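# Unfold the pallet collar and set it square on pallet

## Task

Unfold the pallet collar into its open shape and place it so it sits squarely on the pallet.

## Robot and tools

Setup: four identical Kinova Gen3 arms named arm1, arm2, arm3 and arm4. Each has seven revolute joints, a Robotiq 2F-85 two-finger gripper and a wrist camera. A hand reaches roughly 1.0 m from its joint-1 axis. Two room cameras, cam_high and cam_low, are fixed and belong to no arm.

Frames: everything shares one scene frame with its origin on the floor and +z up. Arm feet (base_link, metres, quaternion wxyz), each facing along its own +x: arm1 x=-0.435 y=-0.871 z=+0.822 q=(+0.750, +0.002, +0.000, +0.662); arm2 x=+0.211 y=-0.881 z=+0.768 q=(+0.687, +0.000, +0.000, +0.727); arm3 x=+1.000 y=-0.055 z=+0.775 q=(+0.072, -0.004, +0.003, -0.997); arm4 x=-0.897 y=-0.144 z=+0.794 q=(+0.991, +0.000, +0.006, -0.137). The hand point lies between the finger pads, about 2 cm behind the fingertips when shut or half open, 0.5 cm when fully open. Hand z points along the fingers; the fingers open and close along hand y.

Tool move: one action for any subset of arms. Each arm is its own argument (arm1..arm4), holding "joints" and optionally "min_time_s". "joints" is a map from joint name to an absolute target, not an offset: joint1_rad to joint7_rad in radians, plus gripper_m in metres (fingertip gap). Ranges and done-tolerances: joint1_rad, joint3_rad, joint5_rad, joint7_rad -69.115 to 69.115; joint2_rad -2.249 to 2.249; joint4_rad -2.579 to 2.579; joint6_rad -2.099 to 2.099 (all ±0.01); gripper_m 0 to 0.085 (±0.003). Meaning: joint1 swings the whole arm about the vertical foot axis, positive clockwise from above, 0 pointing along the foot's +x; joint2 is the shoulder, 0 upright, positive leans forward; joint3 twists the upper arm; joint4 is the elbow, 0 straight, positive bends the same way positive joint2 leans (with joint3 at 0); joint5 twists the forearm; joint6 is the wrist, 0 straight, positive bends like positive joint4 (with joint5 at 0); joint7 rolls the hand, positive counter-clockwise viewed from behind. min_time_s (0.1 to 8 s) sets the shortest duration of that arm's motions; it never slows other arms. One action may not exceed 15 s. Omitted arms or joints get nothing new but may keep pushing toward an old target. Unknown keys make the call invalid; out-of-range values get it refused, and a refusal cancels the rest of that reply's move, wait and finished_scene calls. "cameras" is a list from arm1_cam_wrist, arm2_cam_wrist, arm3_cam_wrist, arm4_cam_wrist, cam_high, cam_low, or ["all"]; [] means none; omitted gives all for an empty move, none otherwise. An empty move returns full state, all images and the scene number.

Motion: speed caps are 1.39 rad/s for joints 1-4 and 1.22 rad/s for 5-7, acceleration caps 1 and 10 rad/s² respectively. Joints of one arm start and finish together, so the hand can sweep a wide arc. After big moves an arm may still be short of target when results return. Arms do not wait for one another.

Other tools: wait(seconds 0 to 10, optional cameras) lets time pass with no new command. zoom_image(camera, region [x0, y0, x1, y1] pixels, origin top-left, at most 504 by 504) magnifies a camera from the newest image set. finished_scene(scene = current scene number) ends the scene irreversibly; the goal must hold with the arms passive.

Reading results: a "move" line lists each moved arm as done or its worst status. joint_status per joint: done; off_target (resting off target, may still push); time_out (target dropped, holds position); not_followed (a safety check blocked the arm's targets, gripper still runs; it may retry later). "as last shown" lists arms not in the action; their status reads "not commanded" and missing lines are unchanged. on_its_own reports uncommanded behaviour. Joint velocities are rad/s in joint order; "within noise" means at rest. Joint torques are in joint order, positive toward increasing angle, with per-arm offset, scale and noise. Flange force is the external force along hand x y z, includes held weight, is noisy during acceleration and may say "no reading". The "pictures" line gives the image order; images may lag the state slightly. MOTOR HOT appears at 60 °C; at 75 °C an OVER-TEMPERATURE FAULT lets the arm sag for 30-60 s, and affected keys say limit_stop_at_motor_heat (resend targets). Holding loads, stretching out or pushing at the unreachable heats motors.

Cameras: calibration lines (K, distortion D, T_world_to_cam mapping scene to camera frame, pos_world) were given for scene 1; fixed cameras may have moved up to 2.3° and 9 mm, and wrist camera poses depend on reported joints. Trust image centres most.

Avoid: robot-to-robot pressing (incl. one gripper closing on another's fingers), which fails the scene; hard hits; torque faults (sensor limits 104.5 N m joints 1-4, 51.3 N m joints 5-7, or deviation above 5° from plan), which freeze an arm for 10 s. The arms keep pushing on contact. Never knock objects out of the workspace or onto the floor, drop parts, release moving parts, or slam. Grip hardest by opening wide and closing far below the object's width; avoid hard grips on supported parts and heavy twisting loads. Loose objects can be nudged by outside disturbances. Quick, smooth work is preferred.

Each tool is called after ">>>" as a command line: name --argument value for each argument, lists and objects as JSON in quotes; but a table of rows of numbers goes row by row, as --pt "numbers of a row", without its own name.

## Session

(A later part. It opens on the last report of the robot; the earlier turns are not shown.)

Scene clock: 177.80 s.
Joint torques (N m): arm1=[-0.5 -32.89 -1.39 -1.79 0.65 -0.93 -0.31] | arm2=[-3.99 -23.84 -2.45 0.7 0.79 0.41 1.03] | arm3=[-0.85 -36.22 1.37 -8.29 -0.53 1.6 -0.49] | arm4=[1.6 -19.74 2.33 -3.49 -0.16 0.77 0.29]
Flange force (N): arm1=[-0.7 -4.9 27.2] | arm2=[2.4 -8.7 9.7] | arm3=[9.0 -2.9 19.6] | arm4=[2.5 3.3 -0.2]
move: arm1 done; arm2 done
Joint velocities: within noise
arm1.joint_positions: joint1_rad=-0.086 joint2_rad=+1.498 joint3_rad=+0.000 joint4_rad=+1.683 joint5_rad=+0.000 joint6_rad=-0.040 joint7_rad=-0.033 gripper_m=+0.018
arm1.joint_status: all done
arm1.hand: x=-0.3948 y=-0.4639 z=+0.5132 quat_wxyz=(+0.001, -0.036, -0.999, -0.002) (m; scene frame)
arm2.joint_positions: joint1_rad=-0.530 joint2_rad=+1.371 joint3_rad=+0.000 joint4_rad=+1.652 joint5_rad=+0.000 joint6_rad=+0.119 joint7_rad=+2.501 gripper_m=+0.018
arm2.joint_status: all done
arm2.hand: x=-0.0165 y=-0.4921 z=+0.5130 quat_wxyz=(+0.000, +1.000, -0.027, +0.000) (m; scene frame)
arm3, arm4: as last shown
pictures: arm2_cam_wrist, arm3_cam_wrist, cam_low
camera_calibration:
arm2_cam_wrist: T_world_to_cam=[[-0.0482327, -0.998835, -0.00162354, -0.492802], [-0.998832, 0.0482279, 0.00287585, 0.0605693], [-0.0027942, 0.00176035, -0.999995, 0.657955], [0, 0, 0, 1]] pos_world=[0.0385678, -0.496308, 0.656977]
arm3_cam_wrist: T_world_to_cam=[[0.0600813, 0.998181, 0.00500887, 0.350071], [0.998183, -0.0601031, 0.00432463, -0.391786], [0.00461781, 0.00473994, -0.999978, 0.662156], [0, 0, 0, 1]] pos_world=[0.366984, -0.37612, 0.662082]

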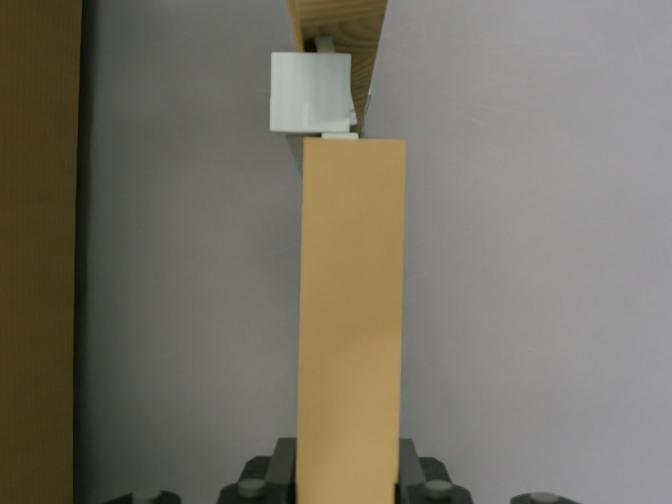

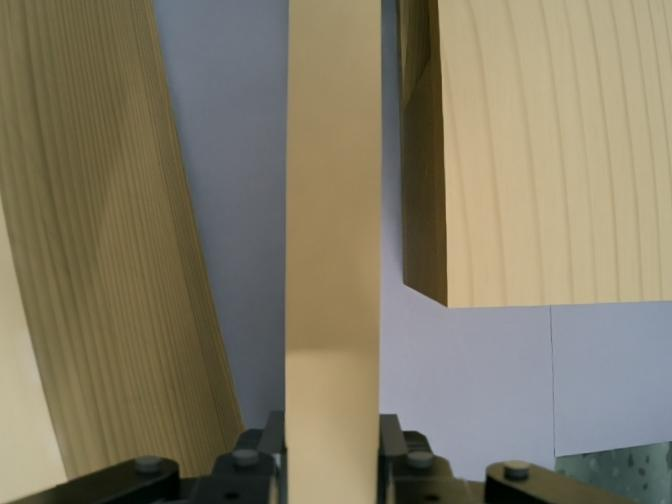

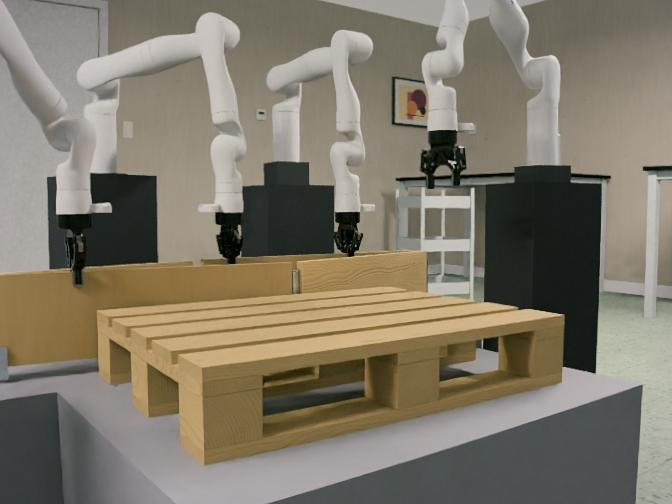

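>>> move --arm1 '{"joints": {"joint1_rad": -0.0516, "joint2_rad": 1.5123, "joint3_rad": 0, "joint4_rad": 1.8264, "joint5_rad": 0, "joint6_rad": -0.197, "joint7_rad": 0.0013}, "min_time_s": 2.0}' --arm2 '{"joints": {"joint1_rad": -0.5775, "joint2_rad": 1.3661, "joint3_rad": 0, "joint4_rad": 1.8085, "joint5_rad": 0, "joint6_rad": -0.0331, "joint7_rad": 2.4535}, "min_time_s": 2.0}'

>>> move --arm1 '{"joints": {"joint1_rad": 0.0016, "joint2_rad": 1.5403, "joint3_rad": 0, "joint4_rad": 1.9402, "joint5_rad": 0, "joint6_rad": -0.3389, "joint7_rad": 0.0545}, "min_time_s": 2.0}' --arm2 '{"joints": {"joint1_rad": -0.6222, "joint2_rad": 1.3782, "joint3_rad": 0, "joint4_rad": 1.9446, "joint5_rad": 0, "joint6_rad": -0.1812, "joint7_rad": 2.4087}, "min_time_s": 2.0}'

>>> move --arm1 '{"joints": {"joint1_rad": 0.0016, "joint2_rad": 1.5642, "joint3_rad": 0, "joint4_rad": 1.9169, "joint5_rad": 0, "joint6_rad": -0.3395, "joint7_rad": 0.0545}, "min_time_s": 1.5}' --arm2 '{"joints": {"joint1_rad": -0.6222, "joint2_rad": 1.4032, "joint3_rad": 0, "joint4_rad": 1.9257, "joint5_rad": 0, "joint6_rad": -0.1873, "joint7_rad": 2.4087}, "min_time_s": 1.5}' --arm3 '{"joints": {"joint1_rad": -0.406, "joint2_rad": 1.6878, "joint3_rad": 0, "joint4_rad": 0.5629, "joint5_rad": 0, "joint6_rad": 0.8909, "joint7_rad": 4.0907}, "min_time_s": 1.5}' --cameras '["all"]'

Scene clock: 183.67 s.
Joint torques (N m): arm1=[0.5 -30.22 -0.05 0.06 0.81 -1.4 -0.23] | arm2=[-4.17 -23.13 -2.98 2.52 1.18 0.35 1.11] | arm3=[-0.2 -36.24 2.15 -8.79 0 1.2 -0.28] | arm4=[1.65 -19.71 2.33 -3.57 -0.18 0.75 0.28]
Flange force (N): arm1=[2.5 -5.8 25.2] | arm2=[2.7 -9.4 12.4] | arm3=[6.4 -2.8 18.2] | arm4=[2.8 3.4 -0.4]
move: arm1 done; arm2 done
Joint velocities: within noise
arm1.joint_positions: joint1_rad=-0.052 joint2_rad=+1.512 joint3_rad=+0.000 joint4_rad=+1.826 joint5_rad=+0.000 joint6_rad=-0.197 joint7_rad=+0.001 gripper_m=+0.018
arm1.joint_status: all done
arm1.hand: x=-0.3845 y=-0.5140 z=+0.5130 quat_wxyz=(+0.001, -0.036, -0.999, -0.002) (m; scene frame)
arm2.joint_positions: joint1_rad=-0.578 joint2_rad=+1.366 joint3_rad=+0.000 joint4_rad=+1.808 joint5_rad=+0.000 joint6_rad=-0.033 joint7_rad=+2.453 gripper_m=+0.018
arm2.joint_status: all done
arm2.hand: x=-0.0063 y=-0.5421 z=+0.5129 quat_wxyz=(+0.000, +1.000, -0.027, +0.000) (m; scene frame)
arm3, arm4: as last shown
pictures: none

Scene clock: 185.97 s.
Joint torques (N m): arm1=[1.36 -28.23 1.5 1.36 0.77 -1.91 -0.11] | arm2=[-4.2 -22.45 -3.24 4.32 1.52 0.27 1.17] | arm3=[0.44 -36.73 2.88 -9.62 0.61 0.6 -0.18] | arm4=[1.64 -19.73 2.39 -3.51 -0.18 0.71 0.28]
Flange force (N): arm1=[6.2 -6.7 23.3] | arm2=[3.1 -9.5 15.1] | arm3=[3.7 -2.4 17.2] | arm4=[2.4 3.4 -0.4]
move: arm1 done; arm2 done
Joint velocities: within noise
arm1.joint_positions: joint1_rad=+0.002 joint2_rad=+1.540 joint3_rad=+0.000 joint4_rad=+1.940 joint5_rad=+0.000 joint6_rad=-0.339 joint7_rad=+0.055 gripper_m=+0.018
arm1.joint_status: all done
arm1.hand: x=-0.3710 y=-0.5593 z=+0.5128 quat_wxyz=(+0.001, -0.036, -0.999, -0.002) (m; scene frame)
arm2.joint_positions: joint1_rad=-0.622 joint2_rad=+1.378 joint3_rad=+0.000 joint4_rad=+1.945 joint5_rad=+0.000 joint6_rad=-0.181 joint7_rad=+2.409 gripper_m=+0.018
arm2.joint_status: all done
arm2.hand: x=+0.0072 y=-0.5874 z=+0.5129 quat_wxyz=(+0.000, +1.000, -0.027, +0.000) (m; scene frame)
arm3, arm4: as last shown
arm3.hand: x=+0.4200 y=-0.3793 z=+0.5148 quat_wxyz=(+0.004, -0.035, -0.999, -0.003) (m; scene frame)
pictures: none

Scene clock: 187.77 s.
Joint torques (N m): arm1=[1.38 -11.76 1.6 -8.19 0.67 -3.63 -0.06] | arm2=[-4.9 -22.72 -4.33 4.51 1.62 0.46 1.2] | arm3=[4.13 -18.74 3.66 -9.34 0.77 -6.15 -0.3] | arm4=[1.62 -19.76 2.38 -3.51 -0.17 0.74 0.32]
Flange force (N): arm1=[7.2 -11.2 -38.7] | arm2=[4.8 -10.5 16.1] | arm3=[-15.2 3.7 -27.1] | arm4=[2.5 3.4 -0.3]
move: arm1 done; arm2 done; arm3 done
Joint velocities: within noise
arm1.joint_positions: joint1_rad=+0.002 joint2_rad=+1.564 joint3_rad=+0.000 joint4_rad=+1.917 joint5_rad=+0.000 joint6_rad=-0.339 joint7_rad=+0.054 gripper_m=+0.018
arm1.joint_status: all done
arm1.hand: x=-0.3711 y=-0.5593 z=+0.5028 quat_wxyz=(+0.001, -0.036, -0.999, -0.002) (m; scene frame)
arm2.joint_positions: joint1_rad=-0.622 joint2_rad=+1.403 joint3_rad=+0.000 joint4_rad=+1.926 joint5_rad=+0.000 joint6_rad=-0.187 joint7_rad=+2.409 gripper_m=+0.018
arm2.joint_status: all done
arm2.hand: x=+0.0073 y=-0.5874 z=+0.5029 quat_wxyz=(+0.000, +1.000, -0.027, +0.000) (m; scene frame)
arm3.joint_positions: joint1_rad=-0.406 joint2_rad=+1.688 joint3_rad=+0.000 joint4_rad=+0.563 joint5_rad=+0.000 joint6_rad=+0.891 joint7_rad=+4.091 gripper_m=+0.018
arm3.joint_status: all done
arm3.hand: x=+0.4200 y=-0.3793 z=+0.5048 quat_wxyz=(+0.004, -0.035, -0.999, -0.003) (m; scene frame)
arm4: as last shown
pictures: arm1_cam_wrist, arm2_cam_wrist, arm3_cam_wrist, arm4_cam_wrist, cam_high, cam_low
camera_calibration:
arm1_cam_wrist: T_world_to_cam=[[0.0590155, 0.997602, 0.0361612, 0.55636], [0.997965, -0.0598363, 0.0220511, 0.378609], [0.024162, 0.0347862, -0.999103, 0.680015], [0, 0, 0, 1]] pos_world=[-0.427103, -0.556026, 0.650937]
arm2_cam_wrist: T_world_to_cam=[[-0.048333, -0.99883, -0.00152422, -0.586915], [-0.998827, 0.0483285, 0.0028726, 0.0890279], [-0.00279557, 0.00166128, -0.999995, 0.648031], [0, 0, 0, 1]] pos_world=[0.0623677, -0.591608, 0.646877]
arm3_cam_wrist: T_world_to_cam=[[0.0599817, 0.998187, 0.00500808, 0.350166], [0.998189, -0.0600035, 0.00432525, -0.391608], [0.00461791, 0.00473957, -0.999978, 0.652156], [0, 0, 0, 1]] pos_world=[0.366884, -0.37612, 0.652082]
arm4_cam_wrist: T_world_to_cam=[[0.0307115, 0.999503, 0.0071531, 0.105992], [0.999433, -0.0306092, -0.0139999, 0.478842], [-0.013774, 0.00757901, -0.999876, 0.863155], [0, 0, 0, 1]] pos_world=[-0.469937, -0.0978247, 0.868994]

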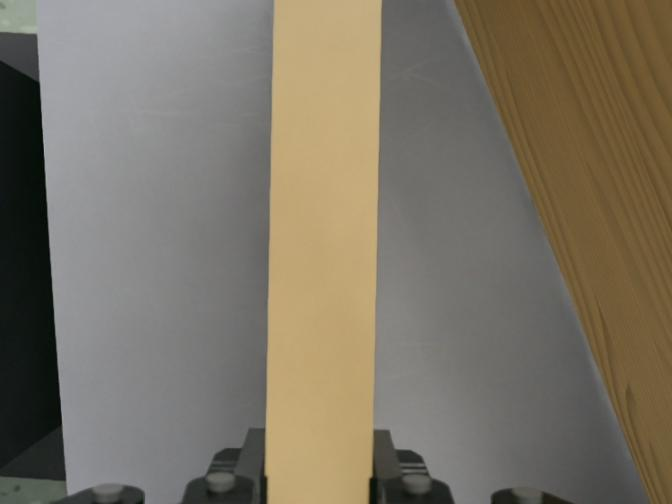

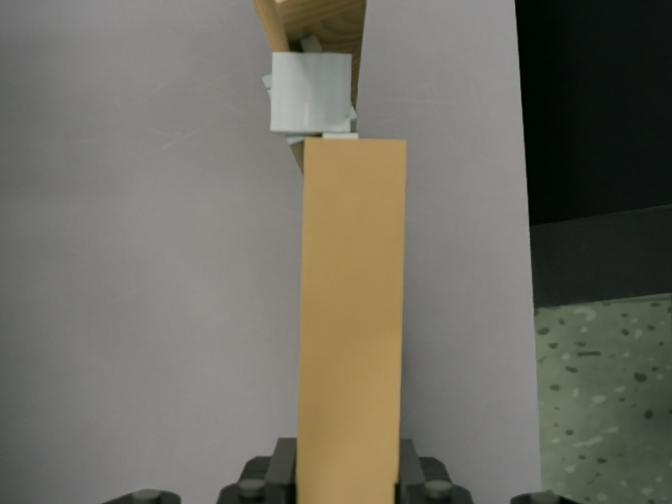

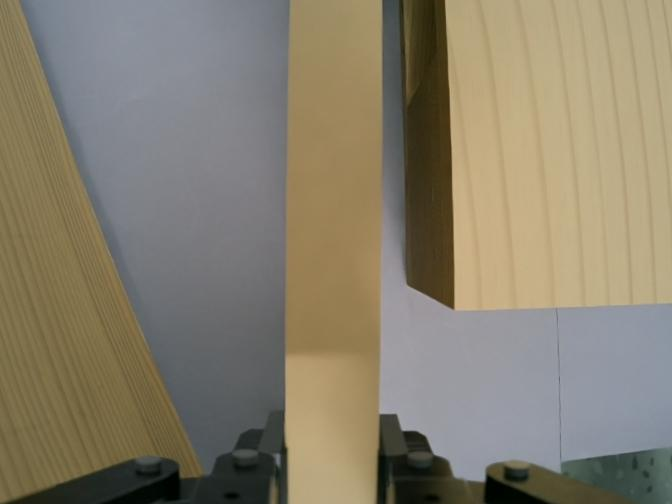

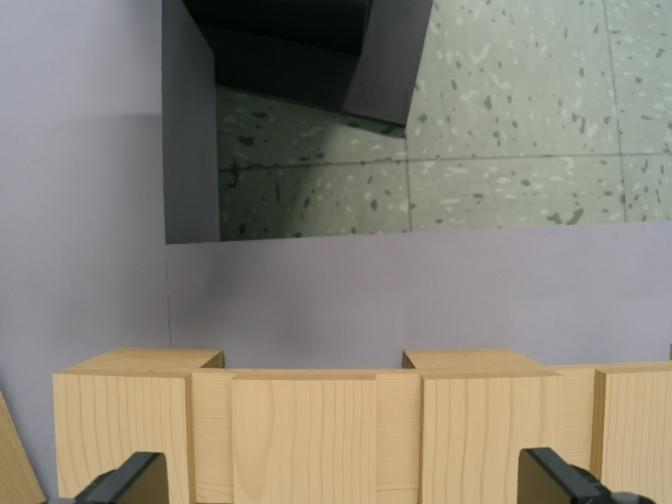

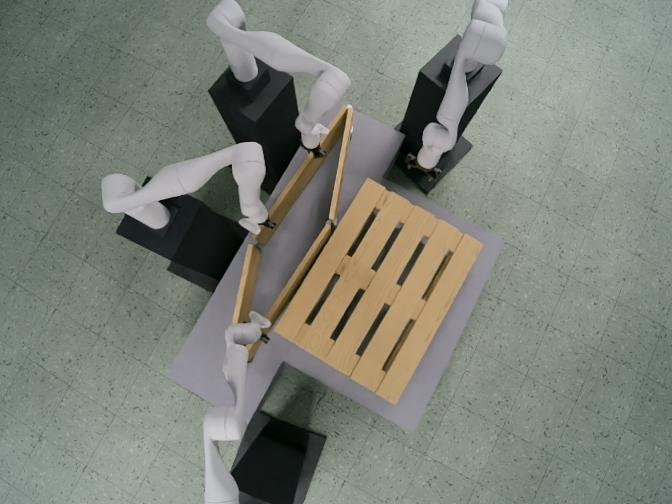

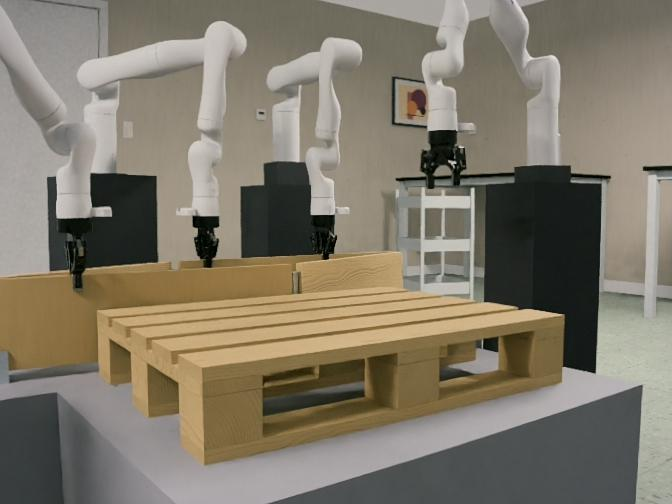

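>>> move --arm1 '{"joints": {"gripper_m": 0.05}}' --arm3 '{"joints": {"gripper_m": 0.05}}'

>>> move --arm1 '{"joints": {"joint1_rad": 0.0016, "joint2_rad": 1.267, "joint3_rad": 0, "joint4_rad": 2.1498, "joint5_rad": 0, "joint6_rad": -0.2752, "joint7_rad": 0.0545}, "min_time_s": 1.5}' --arm3 '{"joints": {"joint1_rad": -0.406, "joint2_rad": 1.4194, "joint3_rad": 0, "joint4_rad": 0.8215, "joint5_rad": 0, "joint6_rad": 0.9008, "joint7_rad": 4.0907}, "min_time_s": 1.5}'

>>> move --arm1 '{"joints": {"joint1_rad": -0.5074, "joint2_rad": 1.2526, "joint3_rad": 0, "joint4_rad": 2.0858, "joint5_rad": 0, "joint6_rad": -0.1969, "joint7_rad": -0.4571}, "min_time_s": 1.8}' --arm3 '{"joints": {"joint1_rad": -0.5682, "joint2_rad": 1.4074, "joint3_rad": 0, "joint4_rad": 0.8496, "joint5_rad": 0, "joint6_rad": 0.8846, "joint7_rad": 4.3229}, "min_time_s": 1.8}' --arm4 '{"joints": {"joint1_rad": 0.1739, "joint2_rad": 1.2611, "joint3_rad": 0, "joint4_rad": 1.2249, "joint5_rad": 0, "joint6_rad": 0.6556, "joint7_rad": -0.7889, "gripper_m": 0.05}, "min_time_s": 3.0}' --cameras '["arm1_cam_wrist", "arm3_cam_wrist", "arm4_cam_wrist"]'

Scene clock: 199.57 s.
Joint torques (N m): arm1=[1.41 -16.55 1.03 2.02 0.54 0.35 -0.35] | arm2=[-2.4 -20.37 -0.27 4.92 1.26 0.82 1.18] | arm3=[0.57 -24.8 1.72 -6.07 -0.2 -0.33 -0.24] | arm4=[1.62 -19.73 2.37 -3.51 -0.18 0.75 0.31]
Flange force (N): arm1=[5.1 -2.8 -3.1] | arm2=[-1.1 -6.6 11.3] | arm3=[2.2 -1.5 -2.8] | arm4=[2.5 3.4 -0.3]
move: arm1 done; arm3 done
Joint velocities: within noise
arm1.joint_positions: joint1_rad=+0.002 joint2_rad=+1.564 joint3_rad=+0.000 joint4_rad=+1.917 joint5_rad=+0.000 joint6_rad=-0.340 joint7_rad=+0.054 gripper_m=+0.050
arm1.joint_status: all done
arm1.hand: x=-0.3711 y=-0.5592 z=+0.5028 quat_wxyz=(+0.001, -0.036, -0.999, -0.002) (m; scene frame)
arm2: as last shown
arm2.hand: x=+0.0072 y=-0.5874 z=+0.5029 quat_wxyz=(+0.000, +1.000, -0.027, +0.000) (m; scene frame)
arm3.joint_positions: joint1_rad=-0.406 joint2_rad=+1.688 joint3_rad=+0.000 joint4_rad=+0.563 joint5_rad=+0.000 joint6_rad=+0.891 joint7_rad=+4.091 gripper_m=+0.050
arm3.joint_status: all done
arm3.hand: x=+0.4200 y=-0.3792 z=+0.5047 quat_wxyz=(+0.004, -0.035, -0.999, -0.003) (m; scene frame)
arm4.joint_positions: joint1_rad=-0.419 joint2_rad=+0.957 joint3_rad=+0.000 joint4_rad=+1.743 joint5_rad=+0.000 joint6_rad=+0.441 joint7_rad=+1.392 gripper_m=+0.085
arm4.joint_status: not commanded
arm4.hand: x=-0.4214 y=-0.0999 z=+0.7195 quat_wxyz=(+0.006, -0.018, -1.000, -0.001) (m; scene frame)
pictures: none

Scene clock: 201.40 s.
Joint torques (N m): arm1=[1.42 -16.17 1.03 1.53 0.56 0.37 -0.35] | arm2=[-2.42 -20.3 -0.2 4.92 1.23 0.82 1.2] | arm3=[0.54 -24.77 1.76 -6.12 -0.21 -0.35 -0.24] | arm4=[1.54 -19.82 2.37 -3.51 -0.19 0.77 0.27]
Flange force (N): arm1=[5.3 -3.2 -2.0] | arm2=[-1.1 -6.7 11.1] | arm3=[1.8 -1.1 -3.3] | arm4=[2.4 3.2 -0.1]
move: arm1 done; arm3 done
Joint velocities: within noise
arm1.joint_positions: joint1_rad=+0.002 joint2_rad=+1.267 joint3_rad=+0.000 joint4_rad=+2.150 joint5_rad=+0.000 joint6_rad=-0.275 joint7_rad=+0.055 gripper_m=+0.050
arm1.joint_status: all done
arm1.hand: x=-0.3708 y=-0.5597 z=+0.6198 quat_wxyz=(+0.001, -0.036, -0.999, -0.002) (m; scene frame)
arm2, arm4: as last shown
arm2.hand: x=+0.0073 y=-0.5875 z=+0.5029 quat_wxyz=(+0.000, +1.000, -0.027, +0.000) (m; scene frame)
arm3.joint_positions: joint1_rad=-0.406 joint2_rad=+1.419 joint3_rad=+0.000 joint4_rad=+0.822 joint5_rad=+0.000 joint6_rad=+0.901 joint7_rad=+4.091 gripper_m=+0.050
arm3.joint_status: all done
arm3.hand: x=+0.4210 y=-0.3799 z=+0.6197 quat_wxyz=(+0.004, -0.035, -0.999, -0.003) (m; scene frame)
pictures: none

Scene clock: 204.80 s.
Joint torques (N m): arm1=[1.42 -16.79 1.01 0.82 0.56 0.34 -0.36] | arm2=[-2.39 -20.36 -0.21 4.97 1.29 0.77 1.14] | arm3=[0.56 -24.6 1.79 -6.02 -0.2 -0.35 -0.24] | arm4=[1.76 -24.08 2.54 -5.2 -0.18 0.66 0.28]
Flange force (N): arm1=[2.7 -5.3 -1.9] | arm2=[-1.3 -6.8 11.3] | arm3=[2.0 -0.7 -3.4] | arm4=[0.5 -3.8 -0.7]
move: arm1 done; arm3 done; arm4 done
Joint velocities: within noise
arm1.joint_positions: joint1_rad=-0.507 joint2_rad=+1.253 joint3_rad=+0.000 joint4_rad=+2.086 joint5_rad=+0.000 joint6_rad=-0.197 joint7_rad=-0.457 gripper_m=+0.050
arm1.joint_status: all done
arm1.hand: x=-0.5385 y=-0.5470 z=+0.6202 quat_wxyz=(+0.001, -0.037, -0.999, -0.002) (m; scene frame)
arm2: as last shown
arm3.joint_positions: joint1_rad=-0.568 joint2_rad=+1.407 joint3_rad=+0.000 joint4_rad=+0.850 joint5_rad=+0.000 joint6_rad=+0.885 joint7_rad=+4.323 gripper_m=+0.050
arm3.joint_status: all done
arm3.hand: x=+0.4841 y=-0.4663 z=+0.6198 quat_wxyz=(+0.004, +0.161, -0.987, -0.004) (m; scene frame)
arm4.joint_positions: joint1_rad=+0.174 joint2_rad=+1.261 joint3_rad=+0.000 joint4_rad=+1.225 joint5_rad=+0.000 joint6_rad=+0.656 joint7_rad=-0.789 gripper_m=+0.050
arm4.joint_status: all done
arm4.hand: x=-0.3765 y=-0.4231 z=+0.6394 quat_wxyz=(+0.002, -0.986, -0.166, +0.006) (m; scene frame)
pictures: arm1_cam_wrist, arm3_cam_wrist, arm4_cam_wrist
camera_calibration:
arm1_cam_wrist: T_world_to_cam=[[0.0615138, 0.997449, 0.0362054, 0.550991], [0.997813, -0.0623341, 0.0219817, 0.542426], [0.0241825, 0.034774, -0.999103, 0.800928], [0, 0, 0, 1]] pos_world=[-0.594502, -0.543625, 0.768337]
arm3_cam_wrist: T_world_to_cam=[[-0.328121, 0.944602, 0.00804811, 0.593476], [0.944627, 0.32807, 0.00699724, -0.256074], [0.00396926, 0.0098984, -0.999943, 0.769914], [0, 0, 0, 1]] pos_world=[0.433571, -0.484208, 0.766885]
arm4_cam_wrist: T_world_to_cam=[[0.331232, -0.943549, -0.0000196937, -0.276246], [-0.943499, -0.331215, 0.0103434, -0.451255], [-0.00976607, -0.0034075, -0.999947, 0.783131], [0, 0, 0, 1]] pos_world=[-0.326609, -0.407445, 0.787751]

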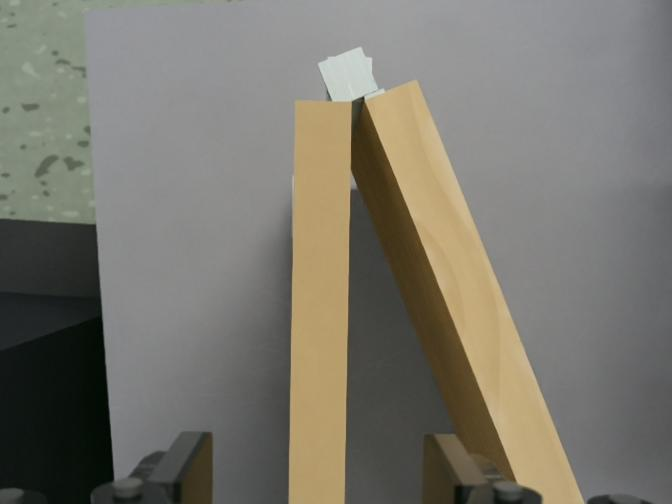

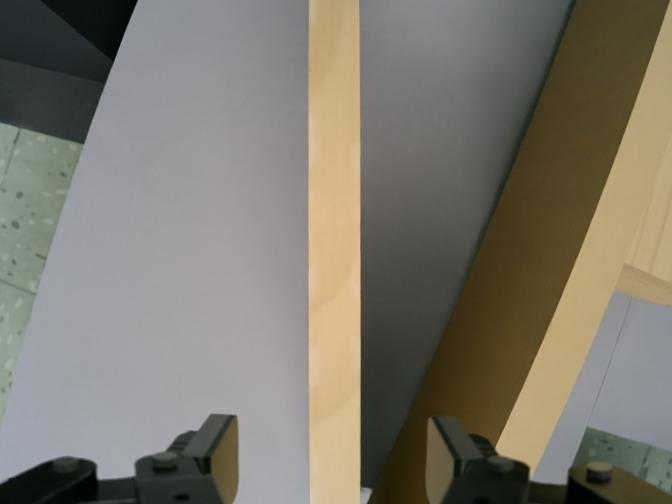

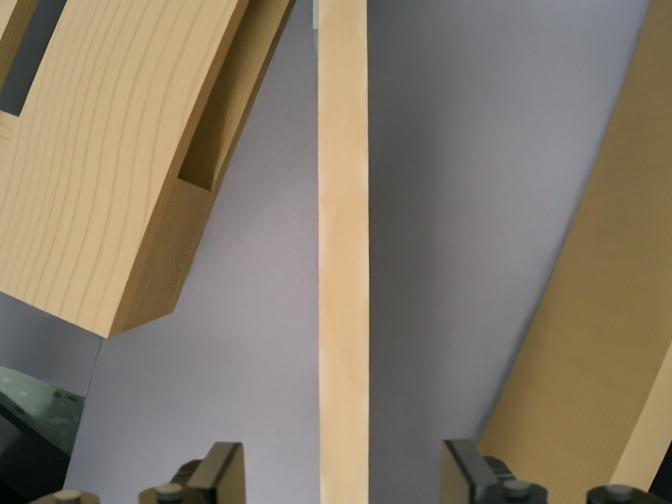

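>>> move --arm1 '{"joints": {"joint1_rad": -0.5074, "joint2_rad": 1.5478, "joint3_rad": 0, "joint4_rad": 1.8594, "joint5_rad": 0, "joint6_rad": -0.2656, "joint7_rad": -0.4571}, "min_time_s": 2.2}' --arm3 '{"joints": {"joint1_rad": -0.5691, "joint2_rad": 1.6695, "joint3_rad": 0, "joint4_rad": 0.6087, "joint5_rad": 0, "joint6_rad": 0.8635, "joint7_rad": 4.322}, "min_time_s": 2.2}' --arm4 '{"joints": {"joint1_rad": 0.1728, "joint2_rad": 1.56, "joint3_rad": 0, "joint4_rad": 0.999, "joint5_rad": 0, "joint6_rad": 0.5826, "joint7_rad": -0.79}, "min_time_s": 2.2}' --cameras '["arm1_cam_wrist", "arm3_cam_wrist", "arm4_cam_wrist"]'

Scene clock: 211.30 s.
Joint torques (N m): arm1=[1.44 -17.25 1.05 1.43 0.56 0.31 -0.35] | arm2=[-2.44 -20.37 -0.27 5.05 1.31 0.85 1.19] | arm3=[0.54 -24.68 1.75 -5.84 -0.2 -0.34 -0.27] | arm4=[1.75 -24.46 2.51 -4.68 -0.19 0.65 0.28]
Flange force (N): arm1=[2.9 -4.9 -2.8] | arm2=[-1.2 -6.8 11.6] | arm3=[3.1 -1.0 -2.6] | arm4=[0.2 -4.0 -1.4]
move: arm1 done; arm3 done; arm4 done
Joint velocities: within noise
arm1.joint_positions: joint1_rad=-0.507 joint2_rad=+1.548 joint3_rad=+0.000 joint4_rad=+1.859 joint5_rad=+0.000 joint6_rad=-0.266 joint7_rad=-0.457 gripper_m=+0.050
arm1.joint_status: all done
arm1.hand: x=-0.5388 y=-0.5467 z=+0.5032 quat_wxyz=(+0.001, -0.037, -0.999, -0.002) (m; scene frame)
arm2: as last shown
arm3.joint_positions: joint1_rad=-0.569 joint2_rad=+1.669 joint3_rad=+0.000 joint4_rad=+0.609 joint5_rad=+0.000 joint6_rad=+0.864 joint7_rad=+4.322 gripper_m=+0.050
arm3.joint_status: all done
arm3.hand: x=+0.4840 y=-0.4656 z=+0.5047 quat_wxyz=(+0.004, +0.161, -0.987, -0.004) (m; scene frame)
arm4.joint_positions: joint1_rad=+0.173 joint2_rad=+1.560 joint3_rad=+0.000 joint4_rad=+0.999 joint5_rad=+0.000 joint6_rad=+0.583 joint7_rad=-0.790 gripper_m=+0.050
arm4.joint_status: all done
arm4.hand: x=-0.3768 y=-0.4228 z=+0.5024 quat_wxyz=(+0.002, -0.986, -0.166, +0.006) (m; scene frame)
pictures: arm1_cam_wrist, arm3_cam_wrist, arm4_cam_wrist
camera_calibration:
arm1_cam_wrist: T_world_to_cam=[[0.0616173, 0.997446, 0.0361137, 0.555066], [0.997804, -0.0624391, 0.0220849, 0.545187], [0.0242834, 0.0346736, -0.999104, 0.684036], [0, 0, 0, 1]] pos_world=[-0.594802, -0.543325, 0.651337]
arm3_cam_wrist: T_world_to_cam=[[-0.328121, 0.944602, 0.00804811, 0.593834], [0.944627, 0.32807, 0.00699724, -0.255467], [0.00396926, 0.0098984, -0.999943, 0.654914], [0, 0, 0, 1]] pos_world=[0.433571, -0.483608, 0.651885]
arm4_cam_wrist: T_world_to_cam=[[0.331232, -0.943549, -0.0000196937, -0.275866], [-0.943499, -0.331215, 0.0103434, -0.45002], [-0.00976607, -0.0034075, -0.999947, 0.646036], [0, 0, 0, 1]] pos_world=[-0.326909, -0.407145, 0.650651]

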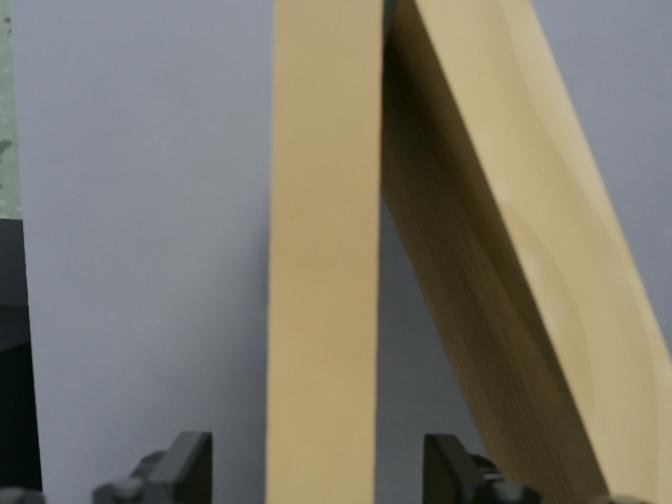

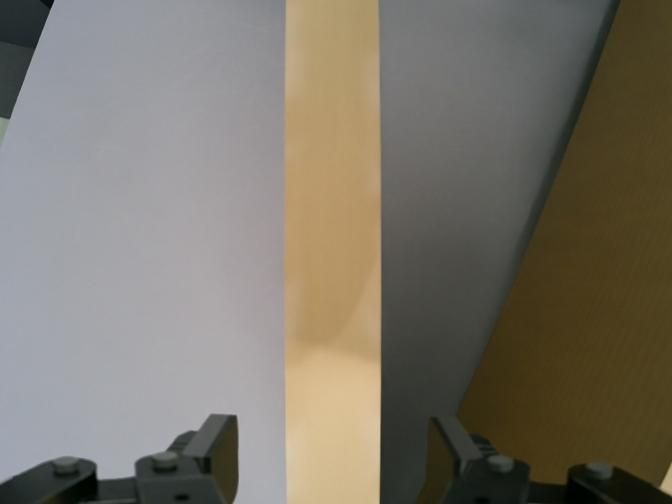

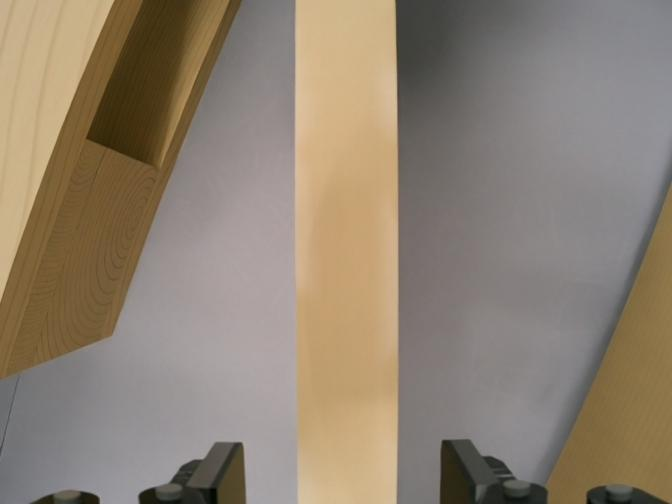

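>>> move --arm1 '{"joints": {"gripper_m": 0}}' --arm3 '{"joints": {"gripper_m": 0}}' --arm4 '{"joints": {"gripper_m": 0}}'

Scene clock: 213.97 s.
Joint torques (N m): arm1=[0.65 -11.67 -0.48 0.09 0.76 0.35 -0.35] | arm2=[-2.36 -20.71 0.15 5.03 1.29 0.76 1.28] | arm3=[-0.13 -21.84 0.66 -5.05 -1.1 -0.61 -0.77] | arm4=[0.59 -21.04 2.35 -5.95 0.25 -1.4 0.68]
Flange force (N): arm1=[0.8 -4.0 -19.2] | arm2=[-1.6 -6.6 12.3] | arm3=[3.2 0.8 -7.5] | arm4=[-3.6 -6.2 -12.5]
move: arm1 off_target; arm3 off_target; arm4 off_target
Joint velocities: within noise
arm1.joint_positions: joint1_rad=-0.507 joint2_rad=+1.548 joint3_rad=+0.000 joint4_rad=+1.859 joint5_rad=+0.000 joint6_rad=-0.266 joint7_rad=-0.457 gripper_m=+0.018
arm1.joint_status: gripper_m off_target (ended at +0.018, target +0.000)
arm1.hand: x=-0.5388 y=-0.5467 z=+0.5032 quat_wxyz=(+0.001, -0.037, -0.999, -0.002) (m; scene frame)
arm2: as last shown
arm2.hand: x=+0.0073 y=-0.5874 z=+0.5029 quat_wxyz=(+0.000, +1.000, -0.027, +0.000) (m; scene frame)
arm3.joint_positions: joint1_rad=-0.569 joint2_rad=+1.670 joint3_rad=+0.000 joint4_rad=+0.609 joint5_rad=+0.000 joint6_rad=+0.863 joint7_rad=+4.322 gripper_m=+0.018
arm3.joint_status: gripper_m off_target (ended at +0.018, target +0.000)
arm3.hand: x=+0.4840 y=-0.4656 z=+0.5047 quat_wxyz=(+0.004, +0.161, -0.987, -0.004) (m; scene frame)
arm4.joint_positions: joint1_rad=+0.173 joint2_rad=+1.560 joint3_rad=+0.000 joint4_rad=+0.999 joint5_rad=+0.000 joint6_rad=+0.583 joint7_rad=-0.790 gripper_m=+0.018
arm4.joint_status: gripper_m off_target (ended at +0.018, target +0.000)
arm4.hand: x=-0.3767 y=-0.4228 z=+0.5024 quat_wxyz=(+0.002, -0.986, -0.166, +0.006) (m; scene frame)
pictures: none

>>> move --arm1 '{"joints": {"joint1_rad": -0.5074, "joint2_rad": 1.4382, "joint3_rad": 0, "joint4_rad": 1.9572, "joint5_rad": 0, "joint6_rad": -0.2538, "joint7_rad": -0.4571}, "min_time_s": 2.0}' --arm2 '{"joints": {"joint1_rad": -0.6222, "joint2_rad": 1.2889, "joint3_rad": 0, "joint4_rad": 2.0054, "joint5_rad": 0, "joint6_rad": -0.1527, "joint7_rad": 2.4087}, "min_time_s": 2.0}' --arm3 '{"joints": {"joint1_rad": -0.5688, "joint2_rad": 1.5575, "joint3_rad": 0, "joint4_rad": 0.7293, "joint5_rad": 0, "joint6_rad": 0.8548, "joint7_rad": 4.3223}, "min_time_s": 2.0}' --arm4 '{"joints": {"joint1_rad": 0.1732, "joint2_rad": 1.4563, "joint3_rad": 0, "joint4_rad": 1.0943, "joint5_rad": 0, "joint6_rad": 0.5911, "joint7_rad": -0.7895}, "min_time_s": 2.0}'

>>> move --arm1 '{"joints": {"joint1_rad": -0.5074, "joint2_rad": 1.3239, "joint3_rad": 0, "joint4_rad": 2.0418, "joint5_rad": 0, "joint6_rad": -0.2241, "joint7_rad": -0.4571}, "min_time_s": 1.8}' --arm2 '{"joints": {"joint1_rad": -0.6222, "joint2_rad": 1.17, "joint3_rad": 0, "joint4_rad": 2.0706, "joint5_rad": 0, "joint6_rad": -0.099, "joint7_rad": 2.4087}, "min_time_s": 1.8}' --arm3 '{"joints": {"joint1_rad": -0.5685, "joint2_rad": 1.4582, "joint3_rad": 0, "joint4_rad": 0.8146, "joint5_rad": 0, "joint6_rad": 0.8688, "joint7_rad": 4.3226}, "min_time_s": 1.8}' --arm4 '{"joints": {"joint1_rad": 0.1736, "joint2_rad": 1.3581, "joint3_rad": 0, "joint4_rad": 1.1685, "joint5_rad": 0, "joint6_rad": 0.615, "joint7_rad": -0.7891}, "min_time_s": 1.8}'

>>> move --arm1 '{"joints": {"joint1_rad": -0.5074, "joint2_rad": 1.204, "joint3_rad": 0, "joint4_rad": 2.1123, "joint5_rad": 0, "joint6_rad": -0.1747, "joint7_rad": -0.4571}, "min_time_s": 1.8}' --arm2 '{"joints": {"joint1_rad": -0.6222, "joint2_rad": 1.0466, "joint3_rad": 0, "joint4_rad": 2.1202, "joint5_rad": 0, "joint6_rad": -0.0252, "joint7_rad": 2.4087}, "min_time_s": 1.8}' --arm3 '{"joints": {"joint1_rad": -0.5682, "joint2_rad": 1.3681, "joint3_rad": 0, "joint4_rad": 0.8737, "joint5_rad": 0, "joint6_rad": 0.8998, "joint7_rad": 4.3229}, "min_time_s": 1.8}' --arm4 '{"joints": {"joint1_rad": 0.174, "joint2_rad": 1.2648, "joint3_rad": 0, "joint4_rad": 1.2238, "joint5_rad": 0, "joint6_rad": 0.653, "joint7_rad": -0.7887}, "min_time_s": 1.8}'

>>> move --arm1 '{"joints": {"joint1_rad": -0.5074, "joint2_rad": 1.0782, "joint3_rad": 0, "joint4_rad": 2.1673, "joint5_rad": 0, "joint6_rad": -0.1038, "joint7_rad": -0.4571}, "min_time_s": 1.8}' --arm2 '{"joints": {"joint1_rad": -0.6222, "joint2_rad": 0.9199, "joint3_rad": 0, "joint4_rad": 2.1529, "joint5_rad": 0, "joint6_rad": 0.0688, "joint7_rad": 2.4087}, "min_time_s": 1.8}' --arm3 '{"joints": {"joint1_rad": -0.5679, "joint2_rad": 1.2857, "joint3_rad": 0, "joint4_rad": 0.9108, "joint5_rad": 0, "joint6_rad": 0.9452, "joint7_rad": 4.3232}, "min_time_s": 1.8}' --arm4 '{"joints": {"joint1_rad": 0.1745, "joint2_rad": 1.176, "joint3_rad": 0, "joint4_rad": 1.2624, "joint5_rad": 0, "joint6_rad": 0.7032, "joint7_rad": -0.7883}, "min_time_s": 1.8}' --cameras '["cam_low", "cam_high"]'

>>> zoom_image --camera "cam_low" --region '[164, 328, 244, 388]'

>>> zoom_image --camera "cam_low" --region '[523, 286, 603, 346]'

>>> zoom_image --camera "cam_low" --region '[60, 282, 140, 342]'

Scene clock: 239.57 s.
Joint torques (N m): arm1=[1.77 -19.89 1.23 1.31 0.32 0.1 -0.58] | arm2=[-2.88 -20.72 -1.12 4.67 1.21 0.74 1.02] | arm3=[-1.34 -34.25 0.29 -7.02 -1.3 1.95 -0.74] | arm4=[3.49 -33.37 3.47 -4.54 -0.4 2.68 0.03]
Flange force (N): arm1=[2.7 -6.1 4.2] | arm2=[-0.2 -8.3 12.3] | arm3=[9.3 0.5 16.7] | arm4=[7.0 -0.4 19.9]
move: arm1 done; arm2 done; arm3 done; arm4 done
Joint velocities: within noise
arm1.joint_positions: joint1_rad=-0.507 joint2_rad=+1.438 joint3_rad=+0.000 joint4_rad=+1.957 joint5_rad=+0.000 joint6_rad=-0.254 joint7_rad=-0.457 gripper_m=+0.018
arm1.joint_status: all done
arm1.hand: x=-0.5387 y=-0.5469 z=+0.5482 quat_wxyz=(+0.001, -0.037, -0.999, -0.002) (m; scene frame)
arm2.joint_positions: joint1_rad=-0.622 joint2_rad=+1.289 joint3_rad=+0.000 joint4_rad=+2.005 joint5_rad=+0.000 joint6_rad=-0.153 joint7_rad=+2.409 gripper_m=+0.018
arm2.joint_status: all done
arm2.hand: x=+0.0072 y=-0.5874 z=+0.5479 quat_wxyz=(+0.000, +1.000, -0.027, +0.000) (m; scene frame)
arm3.joint_positions: joint1_rad=-0.569 joint2_rad=+1.557 joint3_rad=+0.000 joint4_rad=+0.729 joint5_rad=+0.000 joint6_rad=+0.855 joint7_rad=+4.322 gripper_m=+0.018
arm3.joint_status: all done
arm3.hand: x=+0.4841 y=-0.4659 z=+0.5498 quat_wxyz=(+0.004, +0.161, -0.987, -0.003) (m; scene frame)
arm4.joint_positions: joint1_rad=+0.173 joint2_rad=+1.456 joint3_rad=+0.000 joint4_rad=+1.094 joint5_rad=+0.000 joint6_rad=+0.591 joint7_rad=-0.789 gripper_m=+0.018
arm4.joint_status: all done
arm4.hand: x=-0.3768 y=-0.4229 z=+0.5474 quat_wxyz=(+0.002, -0.986, -0.166, +0.006) (m; scene frame)
pictures: none

Scene clock: 241.67 s.
Joint torques (N m): arm1=[2 -19.53 1.55 1.31 0.3 0.26 -0.56] | arm2=[-2.52 -20.78 -0.42 3.92 1.16 0.61 1.09] | arm3=[-1.39 -35 0.29 -7.75 -1.24 1.55 -0.69] | arm4=[3.47 -33.27 3.53 -4.72 -0.39 2.71 0.07]
Flange force (N): arm1=[3.4 -6.2 4.9] | arm2=[-1.1 -7.7 12.3] | arm3=[8.2 0.9 16.5] | arm4=[7.3 -0.2 19.8]
move: arm1 done; arm2 done; arm3 done; arm4 done
Joint velocities: within noise
arm1.joint_positions: joint1_rad=-0.507 joint2_rad=+1.324 joint3_rad=+0.000 joint4_rad=+2.042 joint5_rad=+0.000 joint6_rad=-0.224 joint7_rad=-0.457 gripper_m=+0.018
arm1.joint_status: all done
arm1.hand: x=-0.5386 y=-0.5470 z=+0.5932 quat_wxyz=(+0.001, -0.037, -0.999, -0.002) (m; scene frame)
arm2.joint_positions: joint1_rad=-0.622 joint2_rad=+1.170 joint3_rad=+0.000 joint4_rad=+2.071 joint5_rad=+0.000 joint6_rad=-0.099 joint7_rad=+2.409 gripper_m=+0.018
arm2.joint_status: all done
arm2.hand: x=+0.0072 y=-0.5875 z=+0.5929 quat_wxyz=(+0.000, +1.000, -0.027, +0.000) (m; scene frame)
arm3.joint_positions: joint1_rad=-0.568 joint2_rad=+1.458 joint3_rad=+0.000 joint4_rad=+0.815 joint5_rad=+0.000 joint6_rad=+0.869 joint7_rad=+4.323 gripper_m=+0.018
arm3.joint_status: all done
arm3.hand: x=+0.4842 y=-0.4661 z=+0.5948 quat_wxyz=(+0.004, +0.161, -0.987, -0.004) (m; scene frame)
arm4.joint_positions: joint1_rad=+0.174 joint2_rad=+1.358 joint3_rad=+0.000 joint4_rad=+1.169 joint5_rad=+0.000 joint6_rad=+0.615 joint7_rad=-0.789 gripper_m=+0.018
arm4.joint_status: all done
arm4.hand: x=-0.3768 y=-0.4230 z=+0.5925 quat_wxyz=(+0.002, -0.986, -0.166, +0.006) (m; scene frame)
pictures: none

Scene clock: 243.77 s.
Joint torques (N m): arm1=[2.19 -19.04 1.98 1.19 0.29 0.42 -0.49] | arm2=[-2.23 -20.73 0.08 2.79 1.11 0.48 1.12] | arm3=[-1.43 -35.5 0.36 -8.77 -1.13 1.12 -0.61] | arm4=[3.4 -33.08 3.43 -5 -0.39 2.78 0.07]
Flange force (N): arm1=[4.3 -5.9 5.6] | arm2=[-1.5 -7.1 12.2] | arm3=[6.3 1.6 15.9] | arm4=[7.5 0.2 19.7]
move: arm1 done; arm2 done; arm3 done; arm4 done
Joint velocities: within noise
arm1.joint_positions: joint1_rad=-0.507 joint2_rad=+1.204 joint3_rad=+0.000 joint4_rad=+2.112 joint5_rad=+0.000 joint6_rad=-0.175 joint7_rad=-0.457 gripper_m=+0.018
arm1.joint_status: all done
arm1.hand: x=-0.5385 y=-0.5472 z=+0.6382 quat_wxyz=(+0.001, -0.037, -0.999, -0.002) (m; scene frame)
arm2.joint_positions: joint1_rad=-0.622 joint2_rad=+1.047 joint3_rad=+0.000 joint4_rad=+2.120 joint5_rad=+0.000 joint6_rad=-0.025 joint7_rad=+2.409 gripper_m=+0.018
arm2.joint_status: all done
arm2.hand: x=+0.0073 y=-0.5875 z=+0.6379 quat_wxyz=(+0.000, +1.000, -0.027, +0.000) (m; scene frame)
arm3.joint_positions: joint1_rad=-0.568 joint2_rad=+1.368 joint3_rad=+0.000 joint4_rad=+0.874 joint5_rad=+0.000 joint6_rad=+0.900 joint7_rad=+4.323 gripper_m=+0.018
arm3.joint_status: all done
arm3.hand: x=+0.4843 y=-0.4664 z=+0.6397 quat_wxyz=(+0.004, +0.161, -0.987, -0.004) (m; scene frame)
arm4.joint_positions: joint1_rad=+0.174 joint2_rad=+1.265 joint3_rad=+0.000 joint4_rad=+1.224 joint5_rad=+0.000 joint6_rad=+0.653 joint7_rad=-0.789 gripper_m=+0.018
arm4.joint_status: all done
arm4.hand: x=-0.3767 y=-0.4231 z=+0.6375 quat_wxyz=(+0.002, -0.986, -0.166, +0.006) (m; scene frame)
pictures: none

Scene clock: 245.87 s.
Joint torques (N m): arm1=[2.6 -18.26 2.46 0.9 0.33 0.69 -0.49] | arm2=[-1.85 -20.51 0.48 1.43 1.1 0.35 1.15] | arm3=[-1.79 -35.75 0.04 -9.63 -1.35 0.84 -0.56] | arm4=[3.7 -32.66 3.62 -4.96 -0.35 3.24 0.11]
Flange force (N): arm1=[5.7 -6.0 6.0] | arm2=[-2.2 -6.4 12.1] | arm3=[5.4 2.4 15.6] | arm4=[8.8 0.7 19.9]
move: arm1 done; arm2 done; arm3 done; arm4 done
Joint velocities: within noise
arm1.joint_positions: joint1_rad=-0.507 joint2_rad=+1.078 joint3_rad=+0.000 joint4_rad=+2.167 joint5_rad=+0.000 joint6_rad=-0.104 joint7_rad=-0.457 gripper_m=+0.018
arm1.joint_status: all done
arm1.hand: x=-0.5383 y=-0.5473 z=+0.6832 quat_wxyz=(+0.001, -0.037, -0.999, -0.002) (m; scene frame)
arm2.joint_positions: joint1_rad=-0.622 joint2_rad=+0.920 joint3_rad=+0.000 joint4_rad=+2.153 joint5_rad=+0.000 joint6_rad=+0.069 joint7_rad=+2.409 gripper_m=+0.018
arm2.joint_status: all done
arm2.hand: x=+0.0072 y=-0.5875 z=+0.6829 quat_wxyz=(+0.000, +1.000, -0.027, +0.000) (m; scene frame)
arm3.joint_positions: joint1_rad=-0.568 joint2_rad=+1.286 joint3_rad=+0.000 joint4_rad=+0.911 joint5_rad=+0.000 joint6_rad=+0.945 joint7_rad=+4.323 gripper_m=+0.018
arm3.joint_status: all done
arm3.hand: x=+0.4844 y=-0.4666 z=+0.6847 quat_wxyz=(+0.004, +0.161, -0.987, -0.004) (m; scene frame)
arm4.joint_positions: joint1_rad=+0.175 joint2_rad=+1.176 joint3_rad=+0.000 joint4_rad=+1.262 joint5_rad=+0.000 joint6_rad=+0.703 joint7_rad=-0.788 gripper_m=+0.018
arm4.joint_status: all done
arm4.hand: x=-0.3768 y=-0.4232 z=+0.6824 quat_wxyz=(+0.002, -0.986, -0.166, +0.006) (m; scene frame)
pictures: cam_high, cam_low

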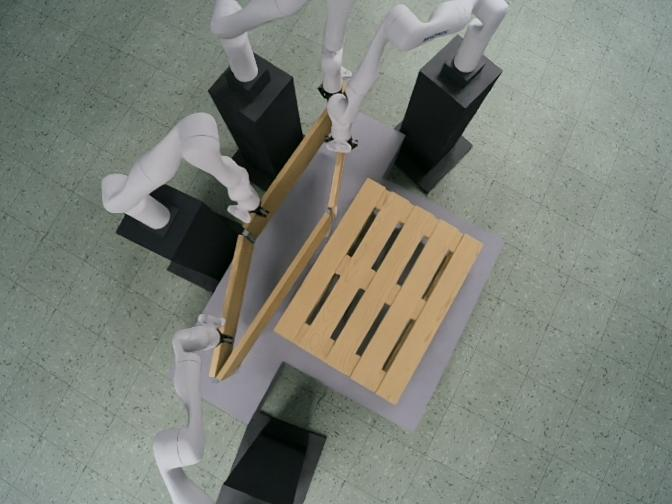

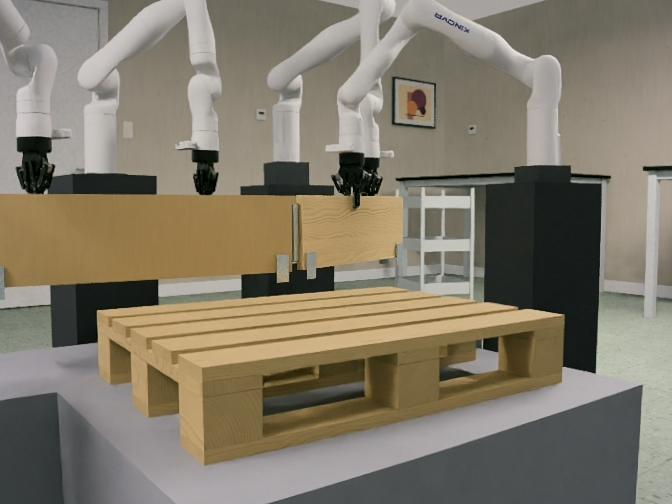

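Scaled by 6.300 from the camera's 672x504 image, which has a finer 960x720 frame.

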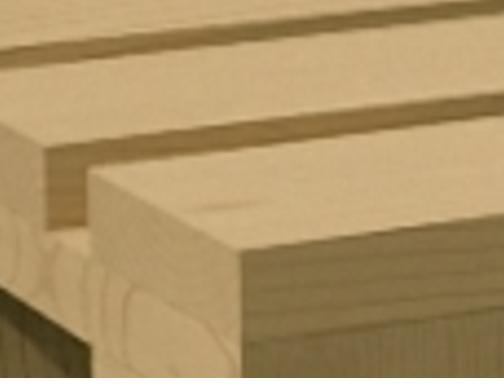

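Scaled by 6.300 from the camera's 672x504 image, which has a finer 960x720 frame.

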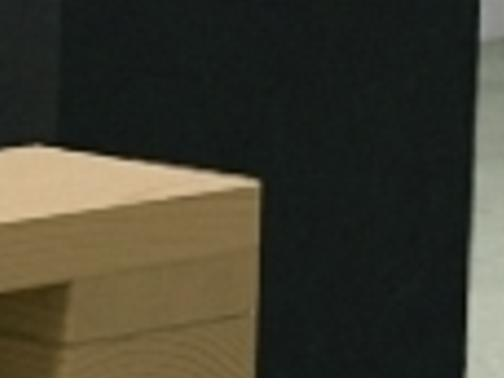

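Scaled by 6.300 from the camera's 672x504 image, which has a finer 960x720 frame.

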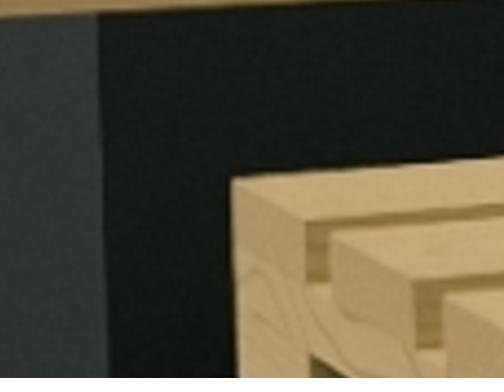

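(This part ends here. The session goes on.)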